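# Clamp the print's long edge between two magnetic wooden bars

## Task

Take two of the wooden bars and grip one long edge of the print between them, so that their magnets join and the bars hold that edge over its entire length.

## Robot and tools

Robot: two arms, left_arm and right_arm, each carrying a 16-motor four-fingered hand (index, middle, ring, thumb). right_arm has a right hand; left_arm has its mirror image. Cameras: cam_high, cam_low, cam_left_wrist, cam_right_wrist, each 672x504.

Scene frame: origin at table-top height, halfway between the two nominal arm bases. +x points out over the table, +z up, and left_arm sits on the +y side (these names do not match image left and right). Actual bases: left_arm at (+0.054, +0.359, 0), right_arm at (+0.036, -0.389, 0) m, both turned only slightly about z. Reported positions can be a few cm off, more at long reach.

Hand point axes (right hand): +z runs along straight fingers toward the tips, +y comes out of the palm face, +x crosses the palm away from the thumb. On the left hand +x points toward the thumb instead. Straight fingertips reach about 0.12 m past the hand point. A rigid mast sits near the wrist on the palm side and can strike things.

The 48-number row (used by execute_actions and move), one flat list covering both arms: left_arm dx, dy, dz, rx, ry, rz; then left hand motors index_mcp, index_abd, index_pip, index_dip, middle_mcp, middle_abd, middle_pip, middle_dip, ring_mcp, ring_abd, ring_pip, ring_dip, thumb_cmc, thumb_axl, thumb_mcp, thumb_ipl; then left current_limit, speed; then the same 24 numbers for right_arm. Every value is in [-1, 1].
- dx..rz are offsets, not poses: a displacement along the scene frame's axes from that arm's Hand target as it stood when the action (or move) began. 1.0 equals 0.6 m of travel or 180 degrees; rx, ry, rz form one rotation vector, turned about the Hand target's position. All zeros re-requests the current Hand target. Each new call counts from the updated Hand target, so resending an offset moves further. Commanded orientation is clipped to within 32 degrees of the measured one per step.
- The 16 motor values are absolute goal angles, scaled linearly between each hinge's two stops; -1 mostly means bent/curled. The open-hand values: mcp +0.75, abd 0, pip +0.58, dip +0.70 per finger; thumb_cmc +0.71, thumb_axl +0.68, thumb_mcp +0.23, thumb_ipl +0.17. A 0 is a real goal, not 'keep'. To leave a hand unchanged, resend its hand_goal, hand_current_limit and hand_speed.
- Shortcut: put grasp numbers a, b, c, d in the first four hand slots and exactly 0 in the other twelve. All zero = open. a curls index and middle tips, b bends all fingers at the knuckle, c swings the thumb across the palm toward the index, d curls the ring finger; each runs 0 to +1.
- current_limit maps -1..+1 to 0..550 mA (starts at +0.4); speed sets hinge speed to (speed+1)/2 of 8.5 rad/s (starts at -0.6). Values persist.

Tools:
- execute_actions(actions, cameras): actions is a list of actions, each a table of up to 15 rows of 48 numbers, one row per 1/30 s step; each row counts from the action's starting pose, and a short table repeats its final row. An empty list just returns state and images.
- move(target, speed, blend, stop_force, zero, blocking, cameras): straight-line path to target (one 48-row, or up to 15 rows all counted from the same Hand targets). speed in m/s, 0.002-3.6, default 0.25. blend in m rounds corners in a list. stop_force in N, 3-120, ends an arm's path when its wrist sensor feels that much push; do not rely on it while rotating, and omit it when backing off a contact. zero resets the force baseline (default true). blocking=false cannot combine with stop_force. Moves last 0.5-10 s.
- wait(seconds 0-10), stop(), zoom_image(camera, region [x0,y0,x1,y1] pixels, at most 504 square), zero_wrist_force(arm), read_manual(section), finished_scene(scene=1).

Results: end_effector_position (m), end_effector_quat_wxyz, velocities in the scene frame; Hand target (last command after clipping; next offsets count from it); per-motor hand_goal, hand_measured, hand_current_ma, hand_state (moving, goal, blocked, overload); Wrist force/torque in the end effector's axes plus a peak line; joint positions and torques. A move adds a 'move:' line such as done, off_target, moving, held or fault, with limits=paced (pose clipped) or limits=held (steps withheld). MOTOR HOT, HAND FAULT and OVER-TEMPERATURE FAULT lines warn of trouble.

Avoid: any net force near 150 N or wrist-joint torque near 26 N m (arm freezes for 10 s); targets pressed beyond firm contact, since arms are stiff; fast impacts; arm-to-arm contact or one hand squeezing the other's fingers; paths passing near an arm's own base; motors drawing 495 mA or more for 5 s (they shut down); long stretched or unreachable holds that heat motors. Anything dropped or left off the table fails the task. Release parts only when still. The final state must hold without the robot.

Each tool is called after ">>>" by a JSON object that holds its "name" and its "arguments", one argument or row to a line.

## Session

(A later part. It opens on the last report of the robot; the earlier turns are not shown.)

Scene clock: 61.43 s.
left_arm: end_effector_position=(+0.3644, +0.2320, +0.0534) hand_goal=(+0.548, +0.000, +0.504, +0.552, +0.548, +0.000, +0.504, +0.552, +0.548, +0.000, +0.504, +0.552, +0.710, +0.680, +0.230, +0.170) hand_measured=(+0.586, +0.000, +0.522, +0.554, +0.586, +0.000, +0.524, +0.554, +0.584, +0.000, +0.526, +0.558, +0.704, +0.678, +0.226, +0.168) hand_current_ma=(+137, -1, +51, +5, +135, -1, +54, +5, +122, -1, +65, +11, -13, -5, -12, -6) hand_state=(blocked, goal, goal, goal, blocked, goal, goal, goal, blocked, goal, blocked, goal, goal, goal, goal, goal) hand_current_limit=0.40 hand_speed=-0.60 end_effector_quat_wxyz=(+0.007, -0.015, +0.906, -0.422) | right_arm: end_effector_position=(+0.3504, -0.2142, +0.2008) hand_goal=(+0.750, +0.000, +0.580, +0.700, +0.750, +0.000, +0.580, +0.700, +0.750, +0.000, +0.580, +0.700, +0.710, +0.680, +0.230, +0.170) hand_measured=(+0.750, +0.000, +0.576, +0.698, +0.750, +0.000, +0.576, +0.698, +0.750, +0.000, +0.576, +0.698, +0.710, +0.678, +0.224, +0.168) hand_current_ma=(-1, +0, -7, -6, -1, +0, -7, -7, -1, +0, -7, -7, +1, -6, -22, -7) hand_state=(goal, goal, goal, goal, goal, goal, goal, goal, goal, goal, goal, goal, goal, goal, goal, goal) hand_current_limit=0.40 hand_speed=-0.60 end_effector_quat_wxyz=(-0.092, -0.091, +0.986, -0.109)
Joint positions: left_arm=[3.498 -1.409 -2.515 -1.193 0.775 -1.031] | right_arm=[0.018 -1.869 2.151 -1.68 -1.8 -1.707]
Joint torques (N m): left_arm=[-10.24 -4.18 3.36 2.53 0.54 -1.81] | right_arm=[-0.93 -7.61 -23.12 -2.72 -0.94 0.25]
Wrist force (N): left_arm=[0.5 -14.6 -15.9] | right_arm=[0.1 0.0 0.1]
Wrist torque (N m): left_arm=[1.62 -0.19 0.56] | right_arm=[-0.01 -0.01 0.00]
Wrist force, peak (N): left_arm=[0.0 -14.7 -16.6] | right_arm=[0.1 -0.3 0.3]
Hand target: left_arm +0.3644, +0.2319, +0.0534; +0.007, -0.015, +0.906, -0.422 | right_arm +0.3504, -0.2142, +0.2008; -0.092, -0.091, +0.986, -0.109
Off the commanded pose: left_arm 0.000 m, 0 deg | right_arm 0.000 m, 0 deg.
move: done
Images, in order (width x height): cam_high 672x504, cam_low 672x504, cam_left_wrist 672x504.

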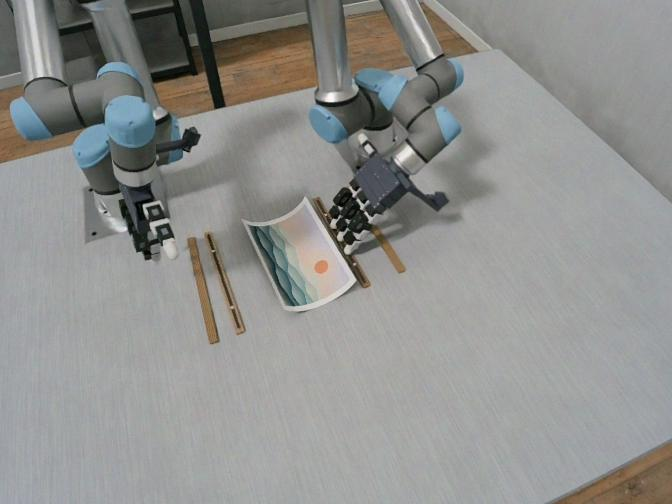

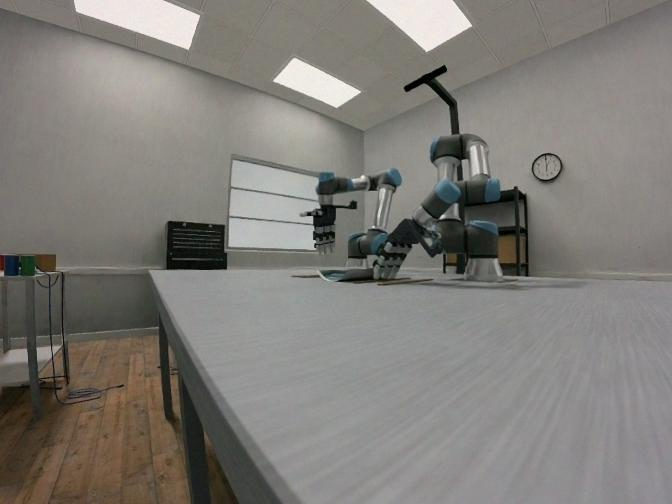

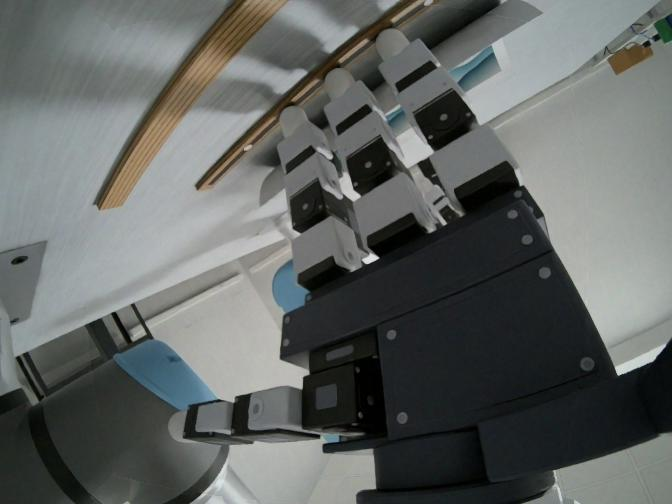

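>>> {"name": "move", "arguments": {
  "target": [
    [0, 0.003, 0.045, 0, 0, 0, 0.548,0,0.504,0.551, 0.548,0,0.504,0.551, 0.548,0,0.504,0.551, 0.71,0.68,0.23,0.17, 0.4, -0.6, 0, 0, 0, 0, 0, 0, 0,0,0,0,0,0,0,0,0,0,0,0,0,0,0,0, 0.4, -0.6],
    [0, 0.058, 0.045, 0, 0, 0, 0.548,0,0.504,0.551, 0.548,0,0.504,0.551, 0.548,0,0.504,0.551, 0.71,0.68,0.23,0.17, 0.4, -0.6, 0, 0, 0, 0, 0, 0, 0,0,0,0,0,0,0,0,0,0,0,0,0,0,0,0, 0.4, -0.6]
  ],
  "speed": 0.08,
  "blend": [0.01, 0],
  "cameras": ["cam_high", "cam_low", "cam_left_wrist"]
}}

>>> {"name": "zoom_image", "arguments": {
  "camera": "cam_high",
  "region": [270, 150, 430, 330]
}}

>>> {"name": "zoom_image", "arguments": {
  "camera": "cam_left_wrist",
  "region": [150, 0, 550, 300]
}}

Scene clock: 63.83 s.
left_arm: end_effector_position=(+0.3644, +0.2666, +0.0804) hand_goal=(+0.548, +0.000, +0.504, +0.552, +0.548, +0.000, +0.504, +0.552, +0.548, +0.000, +0.504, +0.552, +0.710, +0.680, +0.230, +0.170) hand_measured=(+0.544, -0.002, +0.506, +0.554, +0.544, -0.002, +0.506, +0.554, +0.544, -0.002, +0.506, +0.554, +0.704, +0.678, +0.226, +0.168) hand_current_ma=(-9, -3, +2, +5, -11, -3, +2, +5, -8, -3, +2, +5, -13, -5, -12, -6) hand_state=(goal, goal, goal, goal, goal, goal, goal, goal, goal, goal, goal, goal, goal, goal, goal, goal) hand_current_limit=0.40 hand_speed=-0.60 end_effector_quat_wxyz=(+0.007, -0.015, +0.906, -0.422) | right_arm: end_effector_position=(+0.3504, -0.2142, +0.2008) hand_goal=(+0.750, +0.000, +0.580, +0.700, +0.750, +0.000, +0.580, +0.700, +0.750, +0.000, +0.580, +0.700, +0.710, +0.680, +0.230, +0.170) hand_measured=(+0.750, +0.000, +0.576, +0.698, +0.750, +0.000, +0.576, +0.698, +0.750, +0.000, +0.576, +0.698, +0.710, +0.678, +0.224, +0.168) hand_current_ma=(-1, +0, -7, -6, -1, +0, -7, -7, -1, +0, -7, -7, +1, -6, -22, -7) hand_state=(goal, goal, goal, goal, goal, goal, goal, goal, goal, goal, goal, goal, goal, goal, goal, goal) hand_current_limit=0.40 hand_speed=-0.60 end_effector_quat_wxyz=(-0.092, -0.091, +0.986, -0.109)
Joint positions: left_arm=[3.601 -1.336 -2.449 -1.423 0.821 -0.901] | right_arm=[0.018 -1.869 2.151 -1.68 -1.8 -1.707]
Joint torques (N m): left_arm=[8.66 0.57 27.91 0.04 0.92 1.85] | right_arm=[-0.96 -8.05 -22.98 -2.66 -0.72 0.25]
Wrist force (N): left_arm=[-0.3 -1.2 0.2] | right_arm=[-0.1 -0.1 0.0]
Wrist torque (N m): left_arm=[-0.06 0.21 0.08] | right_arm=[-0.01 0.01 -0.01]
Wrist force, peak (N): left_arm=[0.3 -15.0 -16.2] | right_arm=[0.1 -0.4 0.2]
Hand target: left_arm +0.3644, +0.2667, +0.0804; +0.007, -0.015, +0.906, -0.422 | right_arm +0.3504, -0.2142, +0.2008; -0.092, -0.091, +0.986, -0.109
Off the commanded pose: left_arm 0.000 m, 0 deg | right_arm 0.000 m, 0 deg.
move: done
Images, in order (width x height): cam_high 672x504, cam_low 672x504, cam_left_wrist 672x504.

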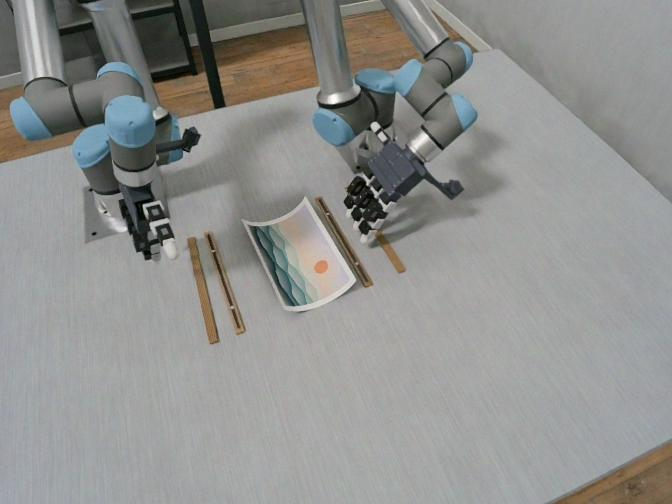

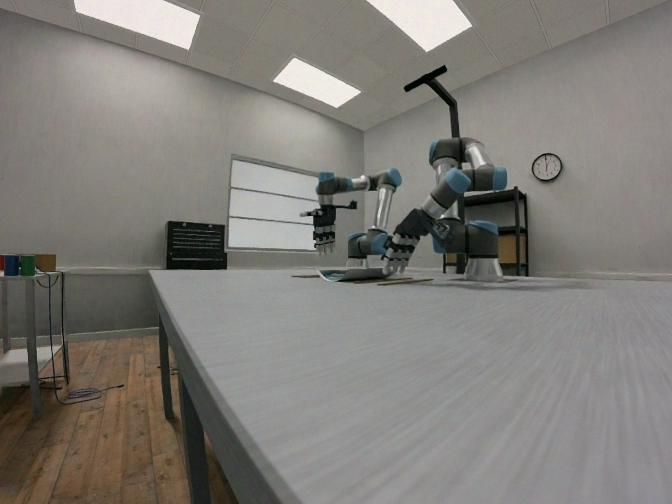

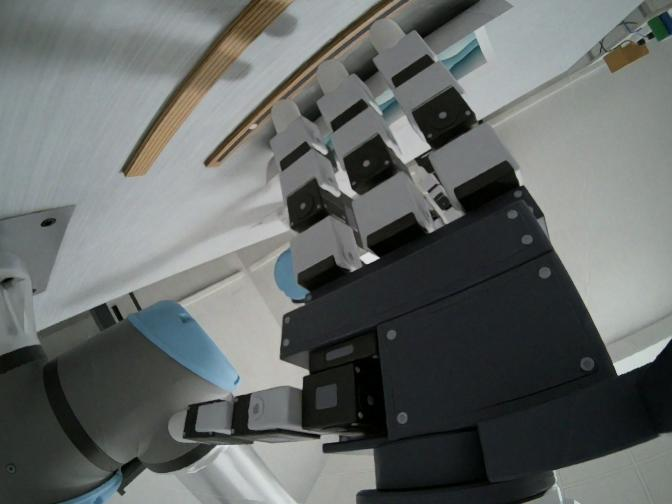

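Scaled by 2.800 from the camera's 672x504 image, which has a finer 960x720 frame.

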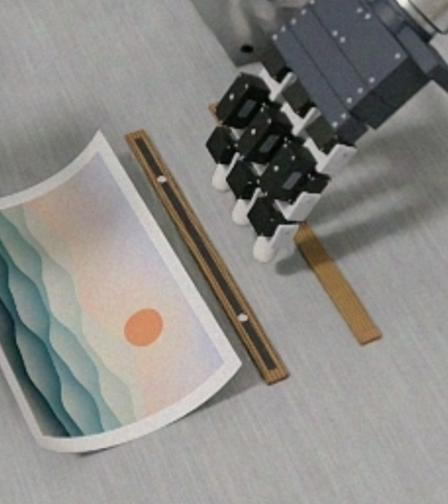

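Scaled by 1.260 from the camera's 672x504 image, which has a finer 960x720 frame.

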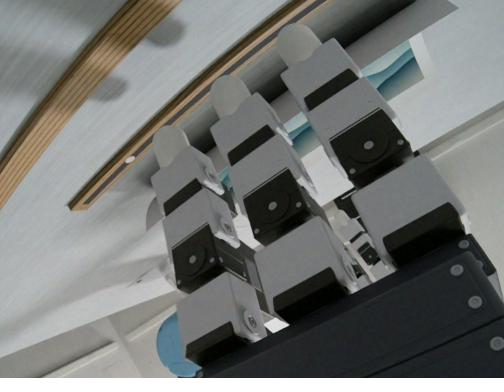

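>>> {"name": "move", "arguments": {
  "target": [-0.005, 0, -0.02, 0, 0, 0.0111, 0.548,0,0.504,0.551, 0.548,0,0.504,0.551, 0.548,0,0.504,0.551, 0.71,0.68,0.23,0.17, 0.4, -0.6, 0, 0, 0, 0, 0, 0, 0,0,0,0,0,0,0,0,0,0,0,0,0,0,0,0, 0.4, -0.6],
  "speed": 0.1
}}

>>> {"name": "move", "arguments": {
  "target": [0, 0, -0.04, 0, 0, 0, 0.548,0,0.504,0.551, 0.548,0,0.504,0.551, 0.548,0,0.504,0.551, 0.71,0.68,0.23,0.17, 0.4, -0.6, 0, 0, 0, 0, 0, 0, 0,0,0,0,0,0,0,0,0,0,0,0,0,0,0,0, 0.4, -0.6],
  "speed": 0.03,
  "stop_force": 4,
  "cameras": ["cam_high", "cam_left_wrist"]
}}

>>> {"name": "zoom_image", "arguments": {
  "camera": "cam_high",
  "region": [270, 150, 430, 330]
}}

Scene clock: 67.00 s.
left_arm: end_effector_position=(+0.3615, +0.2667, +0.0684) hand_goal=(+0.548, +0.000, +0.504, +0.552, +0.548, +0.000, +0.504, +0.552, +0.548, +0.000, +0.504, +0.552, +0.710, +0.680, +0.230, +0.170) hand_measured=(+0.544, -0.002, +0.506, +0.554, +0.544, -0.002, +0.506, +0.554, +0.544, -0.002, +0.506, +0.554, +0.704, +0.678, +0.226, +0.168) hand_current_ma=(-9, -3, +2, +5, -11, -3, +2, +5, -8, -3, +2, +5, -13, -5, -12, -6) hand_state=(goal, goal, goal, goal, goal, goal, goal, goal, goal, goal, goal, goal, goal, goal, goal, goal) hand_current_limit=0.40 hand_speed=-0.60 end_effector_quat_wxyz=(+0.014, -0.031, +0.906, -0.422) | right_arm: end_effector_position=(+0.3504, -0.2142, +0.2008) hand_goal=(+0.750, +0.000, +0.580, +0.700, +0.750, +0.000, +0.580, +0.700, +0.750, +0.000, +0.580, +0.700, +0.710, +0.680, +0.230, +0.170) hand_measured=(+0.750, +0.000, +0.576, +0.698, +0.750, +0.000, +0.576, +0.698, +0.750, +0.000, +0.576, +0.698, +0.710, +0.678, +0.224, +0.168) hand_current_ma=(-1, +0, -7, -6, -1, +0, -7, -7, -1, +0, -7, -7, +1, -6, -22, -7) hand_state=(goal, goal, goal, goal, goal, goal, goal, goal, goal, goal, goal, goal, goal, goal, goal, goal) hand_current_limit=0.40 hand_speed=-0.60 end_effector_quat_wxyz=(-0.092, -0.091, +0.986, -0.109)
Joint positions: left_arm=[3.615 -1.342 -2.489 -1.36 0.811 -0.927] | right_arm=[0.018 -1.869 2.151 -1.68 -1.8 -1.707]
Joint torques (N m): left_arm=[9.46 0.73 8.75 3.15 -2.2 -2.05] | right_arm=[1.02 -6.99 -23.99 -2.61 -0.9 -0.01]
Wrist force (N): left_arm=[-0.1 -1.4 -0.5] | right_arm=[-0.1 -0.1 0.1]
Wrist torque (N m): left_arm=[-0.02 0.16 0.24] | right_arm=[-0.03 0.02 -0.02]
Wrist force, peak (N): left_arm=[-0.5 -1.4 -0.5] | right_arm=[-0.2 -0.3 0.2]
Hand target: left_arm +0.3614, +0.2667, +0.0684; +0.014, -0.031, +0.906, -0.422 | right_arm +0.3504, -0.2142, +0.2008; -0.092, -0.091, +0.986, -0.109
Off the commanded pose: left_arm 0.000 m, 0 deg | right_arm 0.000 m, 0 deg.
move: done

Scene clock: 68.73 s.
left_arm: end_effector_position=(+0.3613, +0.2667, +0.0524) hand_goal=(+0.548, +0.000, +0.504, +0.552, +0.548, +0.000, +0.504, +0.552, +0.548, +0.000, +0.504, +0.552, +0.710, +0.680, +0.230, +0.170) hand_measured=(+0.548, -0.002, +0.504, +0.550, +0.548, -0.002, +0.502, +0.550, +0.548, -0.002, +0.502, +0.550, +0.704, +0.678, +0.226, +0.168) hand_current_ma=(-1, -3, -1, -3, -1, -3, -2, -3, -1, -4, -4, -3, -13, -5, -12, -6) hand_state=(goal, goal, goal, goal, goal, goal, goal, goal, goal, goal, goal, goal, goal, goal, goal, goal) hand_current_limit=0.40 hand_speed=-0.60 end_effector_quat_wxyz=(+0.014, -0.031, +0.906, -0.422) | right_arm: end_effector_position=(+0.3504, -0.2142, +0.2008) hand_goal=(+0.750, +0.000, +0.580, +0.700, +0.750, +0.000, +0.580, +0.700, +0.750, +0.000, +0.580, +0.700, +0.710, +0.680, +0.230, +0.170) hand_measured=(+0.750, +0.000, +0.576, +0.698, +0.750, +0.000, +0.576, +0.698, +0.750, +0.000, +0.576, +0.698, +0.710, +0.678, +0.224, +0.168) hand_current_ma=(-1, +0, -7, -6, -1, +0, -7, -7, -1, +0, -7, -7, +1, -6, -22, -7) hand_state=(goal, goal, goal, goal, goal, goal, goal, goal, goal, goal, goal, goal, goal, goal, goal, goal) hand_current_limit=0.40 hand_speed=-0.60 end_effector_quat_wxyz=(-0.092, -0.091, +0.986, -0.109)
Joint positions: left_arm=[3.615 -1.383 -2.514 -1.293 0.811 -0.926] | right_arm=[0.018 -1.869 2.151 -1.68 -1.8 -1.707]
Joint torques (N m): left_arm=[-9.91 14.1 24.22 -0.48 -1.35 -0.39] | right_arm=[0.54 -9.03 -22.61 -2.55 -0.88 0.18]
Wrist force (N): left_arm=[0.0 -1.9 0.0] | right_arm=[-0.1 0.0 -0.1]
Wrist torque (N m): left_arm=[-0.05 0.16 0.21] | right_arm=[0.01 0.01 -0.01]
Wrist force, peak (N): left_arm=[-0.2 -17.2 -28.1] | right_arm=[0.1 0.0 0.3]
Hand target: left_arm +0.3613, +0.2667, +0.0524; +0.014, -0.031, +0.906, -0.422 (not the last commanded pose) | right_arm +0.3504, -0.2142, +0.2008; -0.092, -0.091, +0.986, -0.109
Off the commanded pose: left_arm 0.008 m, 0 deg | right_arm 0.000 m, 0 deg.
move: contact (left_arm)
Images, in order (width x height): cam_high 672x504, cam_left_wrist 672x504.

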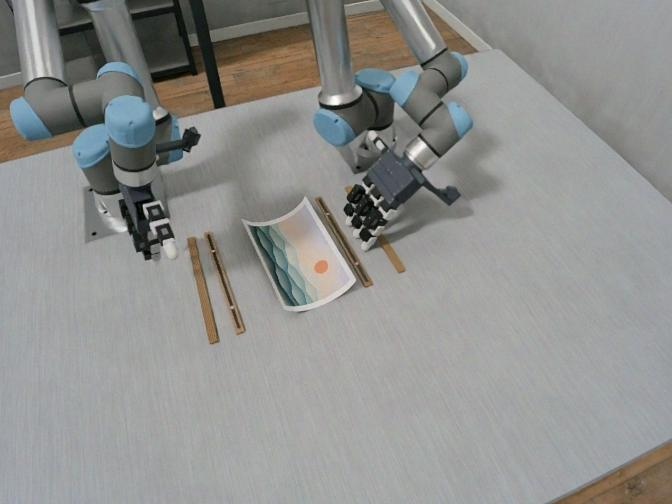

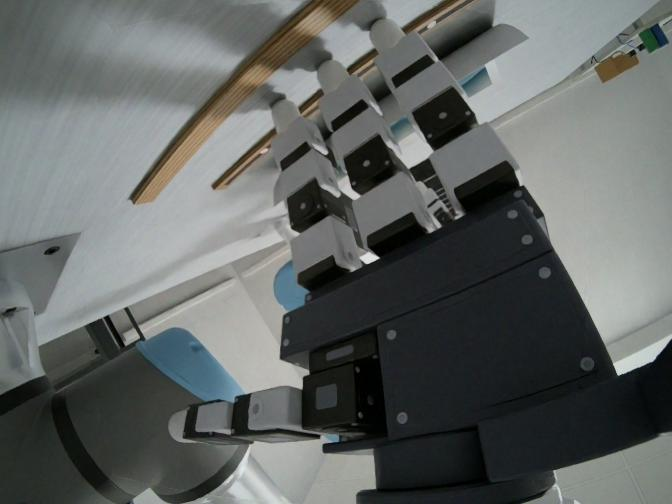

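Scaled by 2.800 from the camera's 672x504 image, which has a finer 960x720 frame.

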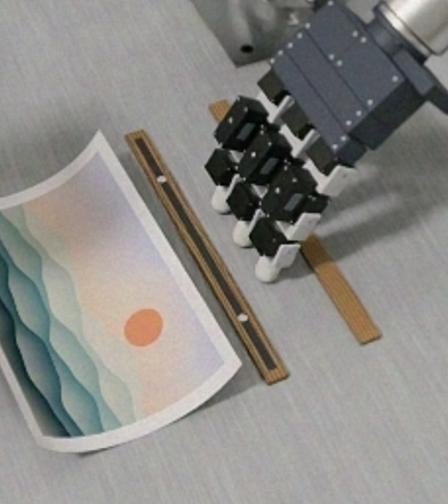

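>>> {"name": "move", "arguments": {
  "target": [
    [0, 0, 0.0013, 0, 0, 0, 0.548,0,0.504,0.551, 0.548,0,0.504,0.551, 0.548,0,0.504,0.551, 0.71,0.68,0.23,0.17, 0.4, -0.6, 0, 0, 0, 0, 0, 0, 0,0,0,0,0,0,0,0,0,0,0,0,0,0,0,0, 0.4, -0.6],
    [0, -0.0733, 0.0013, 0, 0, 0, 0.548,0,0.504,0.551, 0.548,0,0.504,0.551, 0.548,0,0.504,0.551, 0.71,0.68,0.23,0.17, 0.4, -0.6, 0, 0, 0, 0, 0, 0, 0,0,0,0,0,0,0,0,0,0,0,0,0,0,0,0, 0.4, -0.6]
  ],
  "speed": 0.04,
  "cameras": ["cam_high", "cam_low", "cam_left_wrist"]
}}

>>> {"name": "zoom_image", "arguments": {
  "camera": "cam_high",
  "region": [270, 150, 430, 330]
}}

>>> {"name": "zoom_image", "arguments": {
  "camera": "cam_low",
  "region": [300, 220, 470, 310]
}}

>>> {"name": "zoom_image", "arguments": {
  "camera": "cam_left_wrist",
  "region": [150, 0, 550, 300]
}}

Scene clock: 75.43 s.
left_arm: end_effector_position=(+0.3613, +0.2228, +0.0532) hand_goal=(+0.548, +0.000, +0.504, +0.552, +0.548, +0.000, +0.504, +0.552, +0.548, +0.000, +0.504, +0.552, +0.710, +0.680, +0.230, +0.170) hand_measured=(+0.544, -0.002, +0.504, +0.550, +0.544, -0.002, +0.502, +0.550, +0.544, -0.002, +0.502, +0.550, +0.704, +0.678, +0.226, +0.168) hand_current_ma=(-11, -3, -1, -3, -11, -3, -2, -3, -9, -4, -4, -3, -13, -5, -12, -6) hand_state=(goal, goal, goal, goal, goal, goal, goal, goal, goal, goal, goal, goal, goal, goal, goal, goal) hand_current_limit=0.40 hand_speed=-0.60 end_effector_quat_wxyz=(+0.014, -0.031, +0.906, -0.422) | right_arm: end_effector_position=(+0.3504, -0.2142, +0.2008) hand_goal=(+0.750, +0.000, +0.580, +0.700, +0.750, +0.000, +0.580, +0.700, +0.750, +0.000, +0.580, +0.700, +0.710, +0.680, +0.230, +0.170) hand_measured=(+0.750, +0.000, +0.576, +0.698, +0.750, +0.000, +0.576, +0.698, +0.750, +0.000, +0.576, +0.698, +0.710, +0.678, +0.224, +0.168) hand_current_ma=(-1, +0, -7, -6, -1, +0, -7, -7, -1, +0, -7, -7, +1, -6, -22, -7) hand_state=(goal, goal, goal, goal, goal, goal, goal, goal, goal, goal, goal, goal, goal, goal, goal, goal) hand_current_limit=0.40 hand_speed=-0.60 end_effector_quat_wxyz=(-0.092, -0.091, +0.986, -0.109)
Joint positions: left_arm=[3.481 -1.395 -2.543 -1.129 0.756 -1.101] | right_arm=[0.018 -1.869 2.151 -1.68 -1.8 -1.707]
Joint torques (N m): left_arm=[-8.27 0.65 9.6 3.09 -2.35 -2.01] | right_arm=[-0.53 -8.88 -22.97 -2.58 -1.17 0.06]
Wrist force (N): left_arm=[0.0 -1.1 0.4] | right_arm=[-0.2 0.1 0.1]
Wrist torque (N m): left_arm=[-0.07 0.17 0.23] | right_arm=[0.01 0.03 -0.02]
Wrist force, peak (N): left_arm=[-0.1 -2.1 -0.2] | right_arm=[-0.2 -0.2 0.3]
Hand target: left_arm +0.3613, +0.2227, +0.0532; +0.014, -0.031, +0.906, -0.422 | right_arm +0.3504, -0.2142, +0.2008; -0.092, -0.091, +0.986, -0.109
Off the commanded pose: left_arm 0.000 m, 0 deg | right_arm 0.000 m, 0 deg.
move: done
Images, in order (width x height): cam_high 672x504, cam_low 672x504, cam_left_wrist 672x504.

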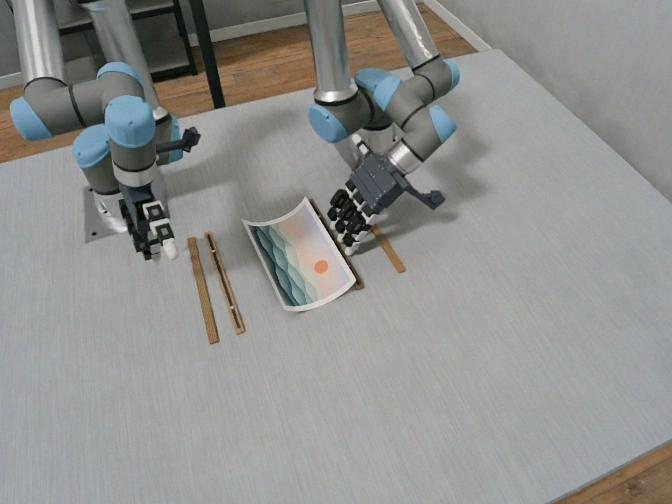

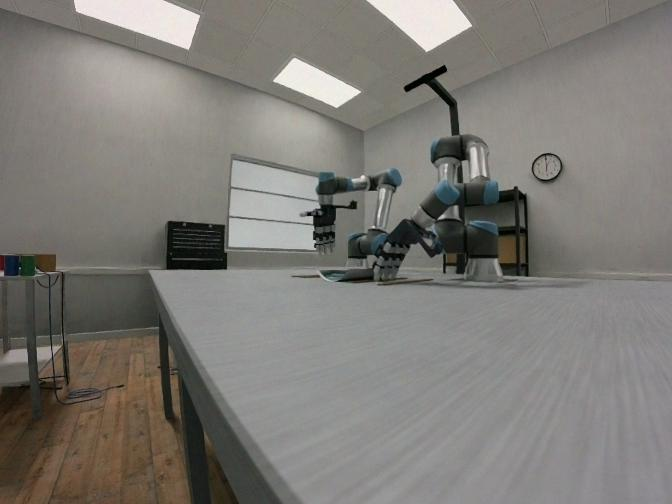

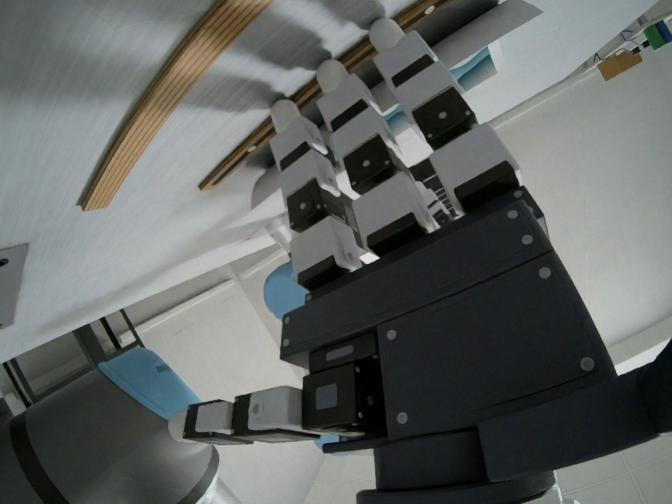

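Scaled by 2.800 from the camera's 672x504 image, which has a finer 960x720 frame.

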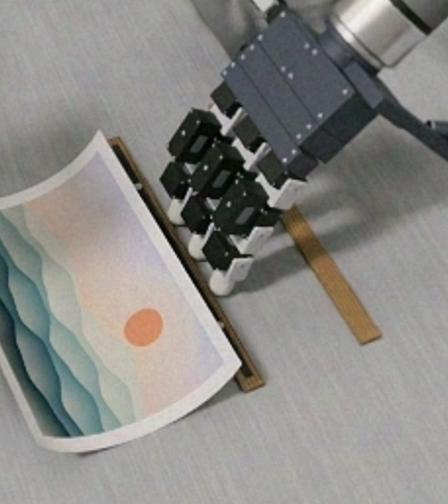

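Scaled by 2.965 from the camera's 672x504 image, which has a finer 960x720 frame.

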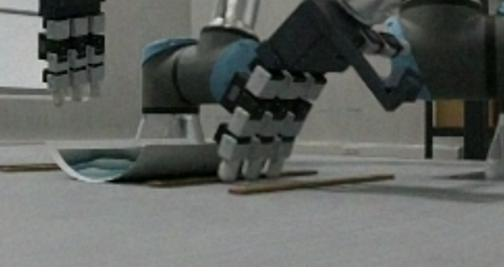

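Scaled by 1.260 from the camera's 672x504 image, which has a finer 960x720 frame.

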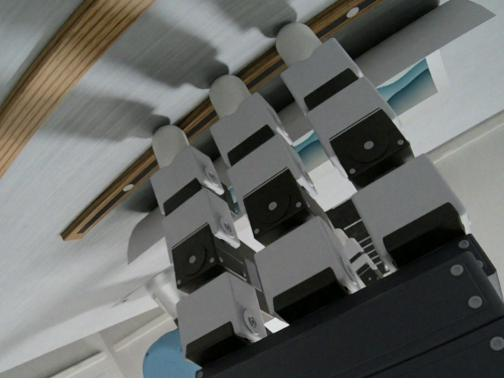

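>>> {"name": "move", "arguments": {
  "target": [
    [0, 0.02, 0.0017, 0, 0, 0, 0.548,0,0.504,0.551, 0.548,0,0.504,0.551, 0.548,0,0.504,0.551, 0.71,0.68,0.23,0.17, 0.4, -0.6, 0, 0, 0, 0, 0, 0, 0,0,0,0,0,0,0,0,0,0,0,0,0,0,0,0, 0.4, -0.6],
    [-0.1255, 0.01, 0.0017, 0, 0, 0.0111, 0.548,0,0.504,0.551, 0.548,0,0.504,0.551, 0.548,0,0.504,0.551, 0.71,0.68,0.23,0.17, 0.4, -0.6, 0, 0, 0, 0, 0, 0, 0,0,0,0,0,0,0,0,0,0,0,0,0,0,0,0, 0.4, -0.6],
    [-0.1255, -0.0183, 0.0017, 0, 0, 0.0111, 0.548,0,0.504,0.551, 0.548,0,0.504,0.551, 0.548,0,0.504,0.551, 0.71,0.68,0.23,0.17, 0.4, -0.6, 0, 0, 0, 0, 0, 0, 0,0,0,0,0,0,0,0,0,0,0,0,0,0,0,0, 0.4, -0.6]
  ],
  "speed": [0.08, 0.1, 0.04],
  "cameras": ["cam_high", "cam_left_wrist"]
}}

>>> {"name": "zoom_image", "arguments": {
  "camera": "cam_high",
  "region": [270, 150, 430, 330]
}}

>>> {"name": "zoom_image", "arguments": {
  "camera": "cam_left_wrist",
  "region": [150, 0, 550, 300]
}}

Scene clock: 81.53 s.
left_arm: end_effector_position=(+0.3493, +0.2334, +0.0535) hand_goal=(+0.548, +0.000, +0.504, +0.552, +0.548, +0.000, +0.504, +0.552, +0.548, +0.000, +0.504, +0.552, +0.710, +0.680, +0.230, +0.170) hand_measured=(+0.544, -0.002, +0.504, +0.550, +0.544, -0.002, +0.502, +0.550, +0.544, -0.002, +0.502, +0.550, +0.704, +0.678, +0.226, +0.168) hand_current_ma=(-11, -2, -1, -3, -11, -3, -2, -3, -9, -3, -4, -3, -13, -5, -12, -6) hand_state=(goal, goal, goal, goal, goal, goal, goal, goal, goal, goal, goal, goal, goal, goal, goal, goal) hand_current_limit=0.40 hand_speed=-0.60 end_effector_quat_wxyz=(+0.015, -0.034, +0.906, -0.422) | right_arm: end_effector_position=(+0.3504, -0.2142, +0.2008) hand_goal=(+0.750, +0.000, +0.580, +0.700, +0.750, +0.000, +0.580, +0.700, +0.750, +0.000, +0.580, +0.700, +0.710, +0.680, +0.230, +0.170) hand_measured=(+0.750, +0.000, +0.576, +0.698, +0.750, +0.000, +0.576, +0.698, +0.750, +0.000, +0.576, +0.698, +0.710, +0.678, +0.224, +0.168) hand_current_ma=(-1, +0, -7, -6, -1, +0, -7, -7, -1, +0, -7, -7, +1, -6, -22, -7) hand_state=(goal, goal, goal, goal, goal, goal, goal, goal, goal, goal, goal, goal, goal, goal, goal, goal) hand_current_limit=0.40 hand_speed=-0.60 end_effector_quat_wxyz=(-0.092, -0.091, +0.986, -0.109)
Joint positions: left_arm=[3.532 -1.343 -2.563 -1.206 0.774 -1.04] | right_arm=[0.018 -1.869 2.151 -1.68 -1.8 -1.707]
Joint torques (N m): left_arm=[-9.83 -1.97 24.41 3.28 -2.38 -1.86] | right_arm=[-0.77 -7.75 -23.6 -2.81 -1.04 0.22]
Wrist force (N): left_arm=[0.0 -1.2 0.1] | right_arm=[0.0 0.1 0.1]
Wrist torque (N m): left_arm=[-0.06 0.14 0.25] | right_arm=[0.00 -0.01 0.00]
Wrist force, peak (N): left_arm=[2.2 -1.6 0.2] | right_arm=[0.1 -0.1 0.4]
Hand target: left_arm +0.3493, +0.2334, +0.0535; +0.015, -0.034, +0.906, -0.422 (not the last commanded pose) | right_arm +0.3504, -0.2142, +0.2008; -0.092, -0.091, +0.986, -0.109
Off the commanded pose: left_arm 0.067 m, 2 deg | right_arm 0.000 m, 0 deg.
move: held (left_arm; a check stopped the path); path passed 1 of 3 targets; limits=held
pose unreachable (left arm): on one or more control steps of this call, first in action 0 (counted from 0), this arm could not follow its commanded pose, so it was not sent that pose on those steps. It may still have moved: this result reports where it is.
cause: moving toward the commanded pose would bring two parts of the arm too close to each other (joints 3 (elbow) to 6 (wrist 3) lie between them).
Images, in order (width x height): cam_high 672x504, cam_left_wrist 672x504.

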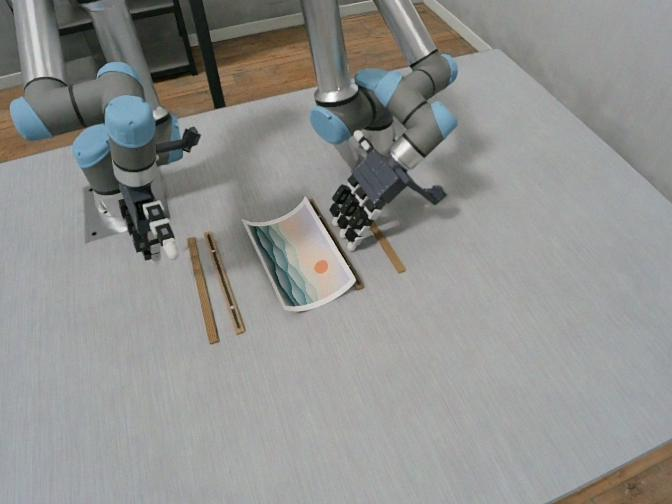

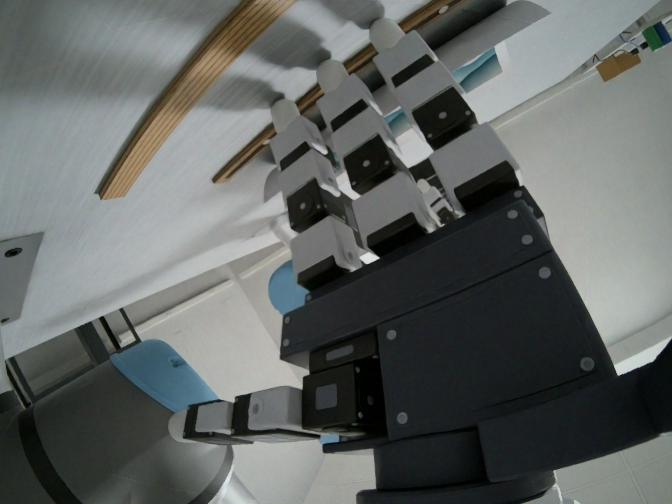

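Scaled by 2.800 from the camera's 672x504 image, which has a finer 960x720 frame.

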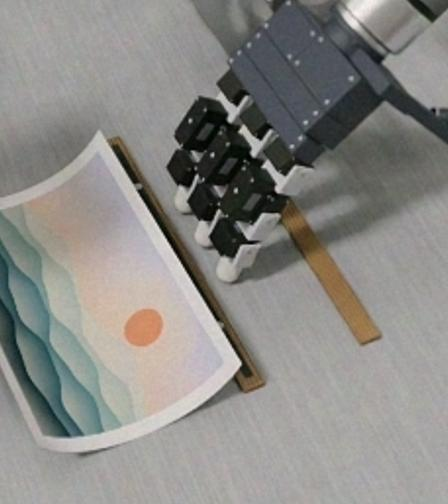

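Scaled by 1.260 from the camera's 672x504 image, which has a finer 960x720 frame.

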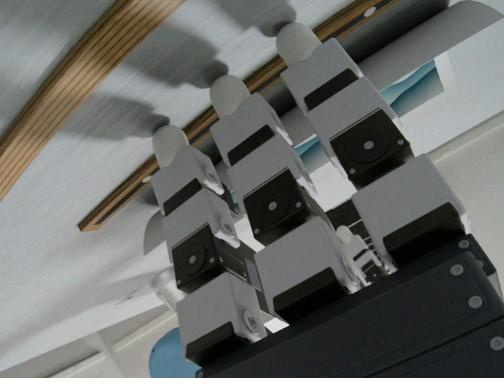

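>>> {"name": "move", "arguments": {
  "target": [
    [0.0192, 0.0, 0.045, 0, 0, 0, 0.548,0,0.504,0.551, 0.548,0,0.504,0.551, 0.548,0,0.504,0.551, 0.71,0.68,0.23,0.17, 0.4, -0.6, 0, 0, 0, 0, 0, 0, 0,0,0,0,0,0,0,0,0,0,0,0,0,0,0,0, 0.4, -0.6],
    [0.0192, -0.0475, 0.045, 0, 0, 0, 0.548,0,0.504,0.551, 0.548,0,0.504,0.551, 0.548,0,0.504,0.551, 0.71,0.68,0.23,0.17, 0.4, -0.6, 0, 0, 0, 0, 0, 0, 0,0,0,0,0,0,0,0,0,0,0,0,0,0,0,0, 0.4, -0.6],
    [0.0192, -0.0475, 0.015, 0, 0, 0, 0.548,0,0.504,0.551, 0.548,0,0.504,0.551, 0.548,0,0.504,0.551, 0.71,0.68,0.23,0.17, 0.4, -0.6, 0, 0, 0, 0, 0, 0, 0,0,0,0,0,0,0,0,0,0,0,0,0,0,0,0, 0.4, -0.6]
  ],
  "speed": 0.07,
  "blend": [0.01, 0.005, 0],
  "cameras": ["cam_high", "cam_low", "cam_left_wrist"]
}}

>>> {"name": "zoom_image", "arguments": {
  "camera": "cam_high",
  "region": [270, 150, 430, 330]
}}

>>> {"name": "zoom_image", "arguments": {
  "camera": "cam_low",
  "region": [300, 220, 470, 310]
}}

>>> {"name": "zoom_image", "arguments": {
  "camera": "cam_left_wrist",
  "region": [150, 0, 550, 300]
}}

Scene clock: 85.93 s.
left_arm: end_effector_position=(+0.3608, +0.2049, +0.0626) hand_goal=(+0.548, +0.000, +0.504, +0.552, +0.548, +0.000, +0.504, +0.552, +0.548, +0.000, +0.504, +0.552, +0.710, +0.680, +0.230, +0.170) hand_measured=(+0.544, -0.002, +0.504, +0.550, +0.544, -0.002, +0.502, +0.550, +0.544, -0.002, +0.502, +0.550, +0.704, +0.678, +0.226, +0.168) hand_current_ma=(-11, -2, -1, -3, -11, -3, -2, -3, -9, -3, -4, -3, -13, -5, -12, -6) hand_state=(goal, goal, goal, goal, goal, goal, goal, goal, goal, goal, goal, goal, goal, goal, goal, goal) hand_current_limit=0.40 hand_speed=-0.60 end_effector_quat_wxyz=(+0.015, -0.034, +0.906, -0.422) | right_arm: end_effector_position=(+0.3504, -0.2142, +0.2008) hand_goal=(+0.750, +0.000, +0.580, +0.700, +0.750, +0.000, +0.580, +0.700, +0.750, +0.000, +0.580, +0.700, +0.710, +0.680, +0.230, +0.170) hand_measured=(+0.750, +0.000, +0.576, +0.698, +0.750, +0.000, +0.576, +0.698, +0.750, +0.000, +0.576, +0.698, +0.710, +0.678, +0.224, +0.168) hand_current_ma=(-1, +0, -7, -6, -1, +0, -7, -7, -1, +0, -7, -7, +1, -6, -22, -7) hand_state=(goal, goal, goal, goal, goal, goal, goal, goal, goal, goal, goal, goal, goal, goal, goal, goal) hand_current_limit=0.40 hand_speed=-0.60 end_effector_quat_wxyz=(-0.092, -0.091, +0.986, -0.109)
Joint positions: left_arm=[3.425 -1.379 -2.542 -1.083 0.737 -1.187] | right_arm=[0.018 -1.869 2.151 -1.68 -1.8 -1.707]
Joint torques (N m): left_arm=[-9.02 0.02 10.09 3.48 -2.65 -1.97] | right_arm=[-0.58 -7.22 -23.08 -2.89 -0.94 0.01]
Wrist force (N): left_arm=[0.1 -0.9 -0.1] | right_arm=[0.2 -0.1 0.1]
Wrist torque (N m): left_arm=[0.01 0.14 0.24] | right_arm=[-0.02 -0.03 0.01]
Wrist force, peak (N): left_arm=[0.1 -1.9 0.2] | right_arm=[0.1 -0.1 0.4]
Hand target: left_arm +0.3608, +0.2049, +0.0625; +0.015, -0.034, +0.906, -0.422 | right_arm +0.3504, -0.2142, +0.2008; -0.092, -0.091, +0.986, -0.109
Off the commanded pose: left_arm 0.000 m, 0 deg | right_arm 0.000 m, 0 deg.
move: done
Images, in order (width x height): cam_high 672x504, cam_low 672x504, cam_left_wrist 672x504.

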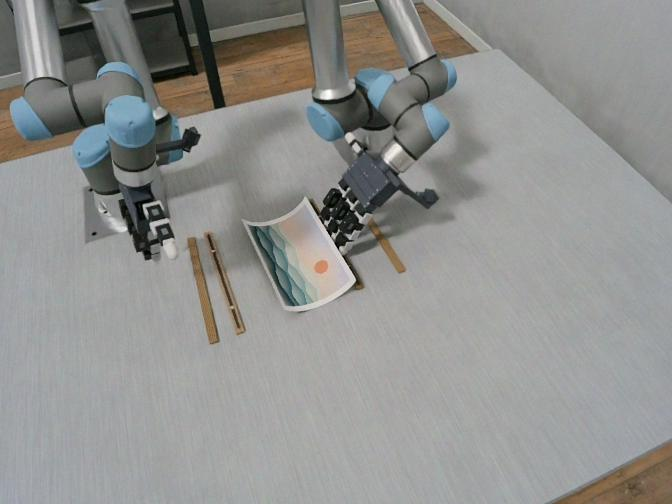

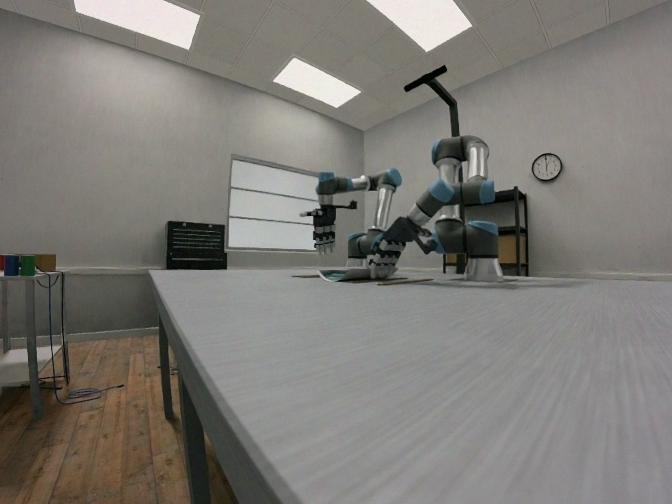

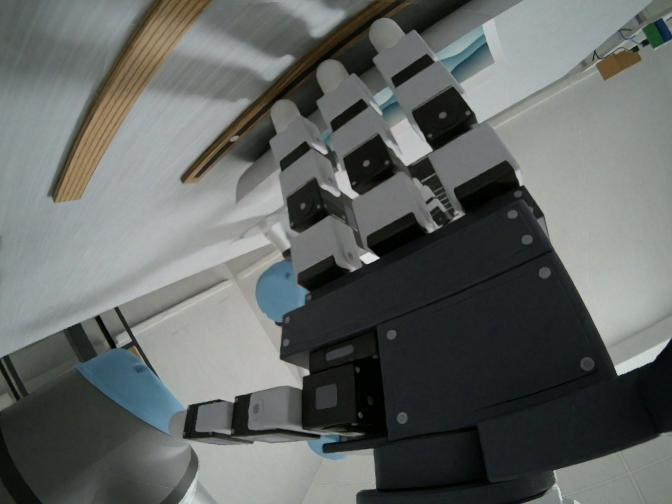

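Scaled by 2.800 from the camera's 672x504 image, which has a finer 960x720 frame.

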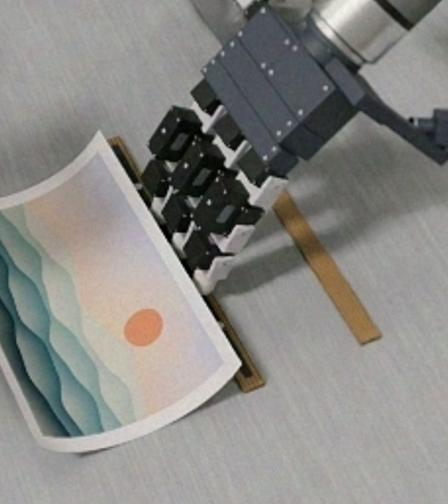

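Scaled by 2.965 from the camera's 672x504 image, which has a finer 960x720 frame.

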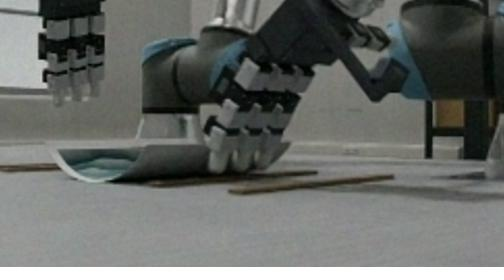

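Scaled by 1.260 from the camera's 672x504 image, which has a finer 960x720 frame.

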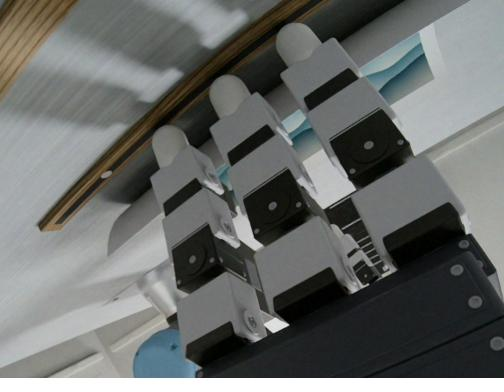

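>>> {"name": "move", "arguments": {
  "target": [
    [0, 0, -0.0138, 0, 0, 0, 0.548,0,0.504,0.551, 0.548,0,0.504,0.551, 0.548,0,0.504,0.551, 0.71,0.68,0.23,0.17, 0.4, -0.6, 0, 0, 0, 0, 0, 0, 0,0,0,0,0,0,0,0,0,0,0,0,0,0,0,0, 0.4, -0.6],
    [-0.0055, -0.0018, -0.0138, 0, 0, 0.0115, 0.548,0,0.504,0.551, 0.548,0,0.504,0.551, 0.548,0,0.504,0.551, 0.71,0.68,0.23,0.17, 0.4, -0.6, 0, 0, 0, 0, 0, 0, 0,0,0,0,0,0,0,0,0,0,0,0,0,0,0,0, 0.4, -0.6],
    [-0.0055, -0.0018, 0.012, 0, 0, 0.0115, 0.548,0,0.504,0.551, 0.548,0,0.504,0.551, 0.548,0,0.504,0.551, 0.71,0.68,0.23,0.17, 0.4, -0.6, 0, 0, 0, 0, 0, 0, 0,0,0,0,0,0,0,0,0,0,0,0,0,0,0,0, 0.4, -0.6],
    [-0.0055, 0.05, 0.04, 0, 0, 0.0115, 0.548,0,0.504,0.551, 0.548,0,0.504,0.551, 0.548,0,0.504,0.551, 0.71,0.68,0.23,0.17, 0.4, -0.6, 0, 0, 0, 0, 0, 0, 0,0,0,0,0,0,0,0,0,0,0,0,0,0,0,0, 0.4, -0.6]
  ],
  "speed": [0.015, 0.02, 0.04, 0.1],
  "cameras": ["cam_high", "cam_low", "cam_left_wrist"]
}}

>>> {"name": "zoom_image", "arguments": {
  "camera": "cam_high",
  "region": [270, 150, 430, 330]
}}

>>> {"name": "zoom_image", "arguments": {
  "camera": "cam_left_wrist",
  "region": [150, 0, 550, 300]
}}

Scene clock: 90.53 s.
left_arm: end_effector_position=(+0.3575, +0.2349, +0.0865) hand_goal=(+0.548, +0.000, +0.504, +0.552, +0.548, +0.000, +0.504, +0.552, +0.548, +0.000, +0.504, +0.552, +0.710, +0.680, +0.230, +0.170) hand_measured=(+0.544, +0.000, +0.506, +0.550, +0.544, +0.000, +0.506, +0.554, +0.544, +0.000, +0.506, +0.554, +0.704, +0.678, +0.226, +0.168) hand_current_ma=(-9, -1, +2, -3, -10, +0, +2, +5, -8, -1, +2, +5, -13, -5, -12, -6) hand_state=(goal, goal, goal, goal, goal, goal, goal, goal, goal, goal, goal, goal, goal, goal, goal, goal) hand_current_limit=0.40 hand_speed=-0.60 end_effector_quat_wxyz=(+0.023, -0.050, +0.905, -0.421) | right_arm: end_effector_position=(+0.3504, -0.2142, +0.2008) hand_goal=(+0.750, +0.000, +0.580, +0.700, +0.750, +0.000, +0.580, +0.700, +0.750, +0.000, +0.580, +0.700, +0.710, +0.680, +0.230, +0.170) hand_measured=(+0.750, +0.000, +0.576, +0.698, +0.750, +0.000, +0.576, +0.698, +0.750, +0.000, +0.576, +0.698, +0.710, +0.678, +0.224, +0.168) hand_current_ma=(-1, +0, -7, -6, -1, +0, -7, -7, -1, +0, -7, -7, +1, -6, -22, -7) hand_state=(goal, goal, goal, goal, goal, goal, goal, goal, goal, goal, goal, goal, goal, goal, goal, goal) hand_current_limit=0.40 hand_speed=-0.60 end_effector_quat_wxyz=(-0.092, -0.091, +0.986, -0.109)
Joint positions: left_arm=[3.533 -1.273 -2.507 -1.296 0.76 -1.088] | right_arm=[0.018 -1.869 2.151 -1.68 -1.8 -1.707]
Joint torques (N m): left_arm=[8.13 12.73 26.78 -0.27 0.47 1.95] | right_arm=[-0.2 -7.17 -23.84 -2.74 -0.93 -0.12]
Wrist force (N): left_arm=[-0.2 -1.2 0.1] | right_arm=[0.1 0.1 0.0]
Wrist torque (N m): left_arm=[-0.09 0.16 0.08] | right_arm=[0.00 -0.02 0.01]
Wrist force, peak (N): left_arm=[0.7 -13.3 -16.5] | right_arm=[0.4 -0.1 0.3]
Hand target: left_arm +0.3575, +0.2349, +0.0865; +0.023, -0.050, +0.905, -0.421 | right_arm +0.3504, -0.2142, +0.2008; -0.092, -0.091, +0.986, -0.109
Off the commanded pose: left_arm 0.000 m, 0 deg | right_arm 0.000 m, 0 deg.
move: done
Images, in order (width x height): cam_high 672x504, cam_low 672x504, cam_left_wrist 672x504.

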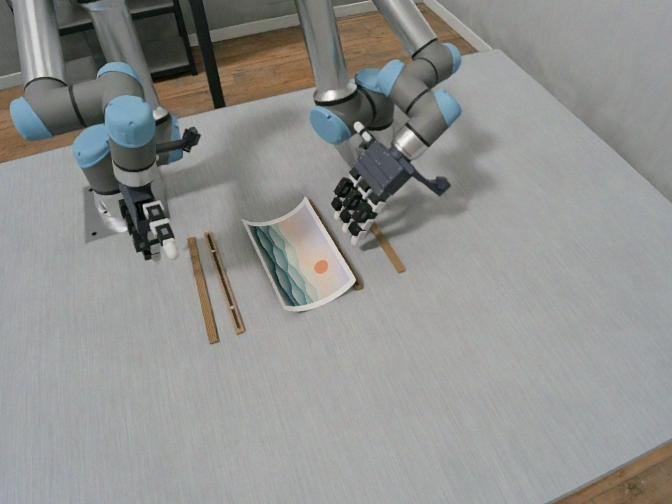

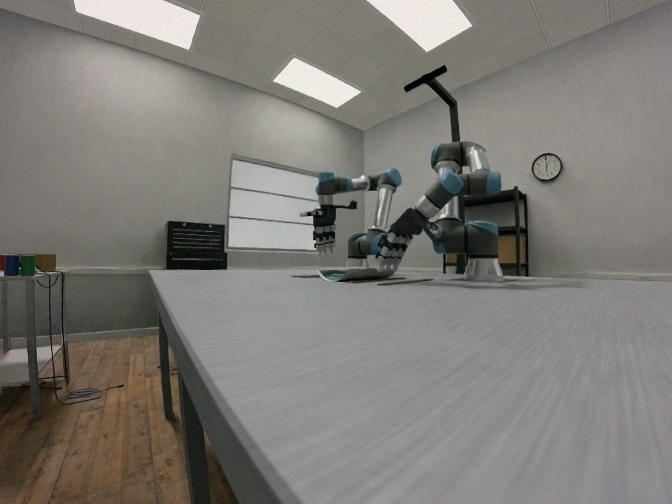

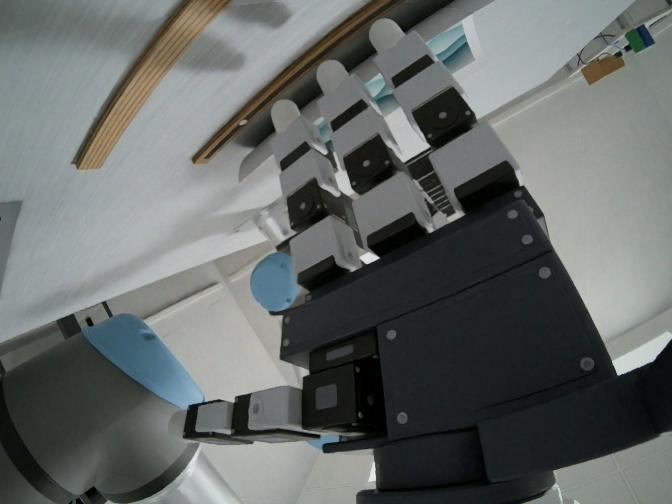

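Scaled by 2.800 from the camera's 672x504 image, which has a finer 960x720 frame.

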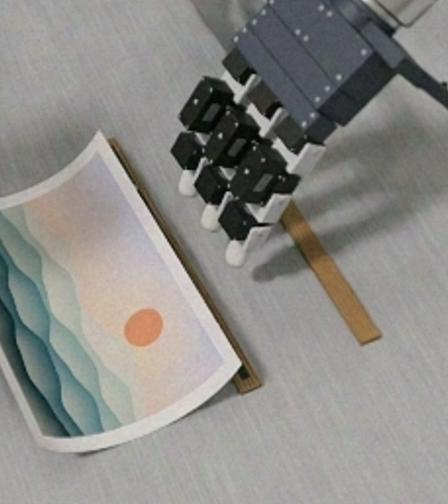

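Scaled by 1.260 from the camera's 672x504 image, which has a finer 960x720 frame.

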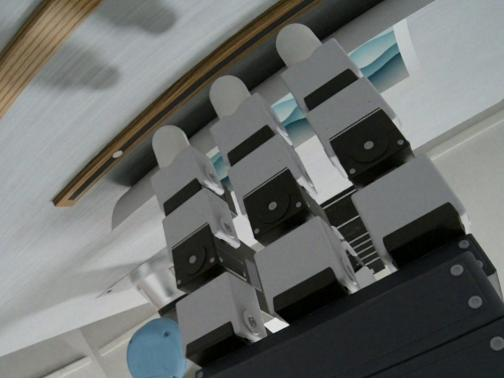

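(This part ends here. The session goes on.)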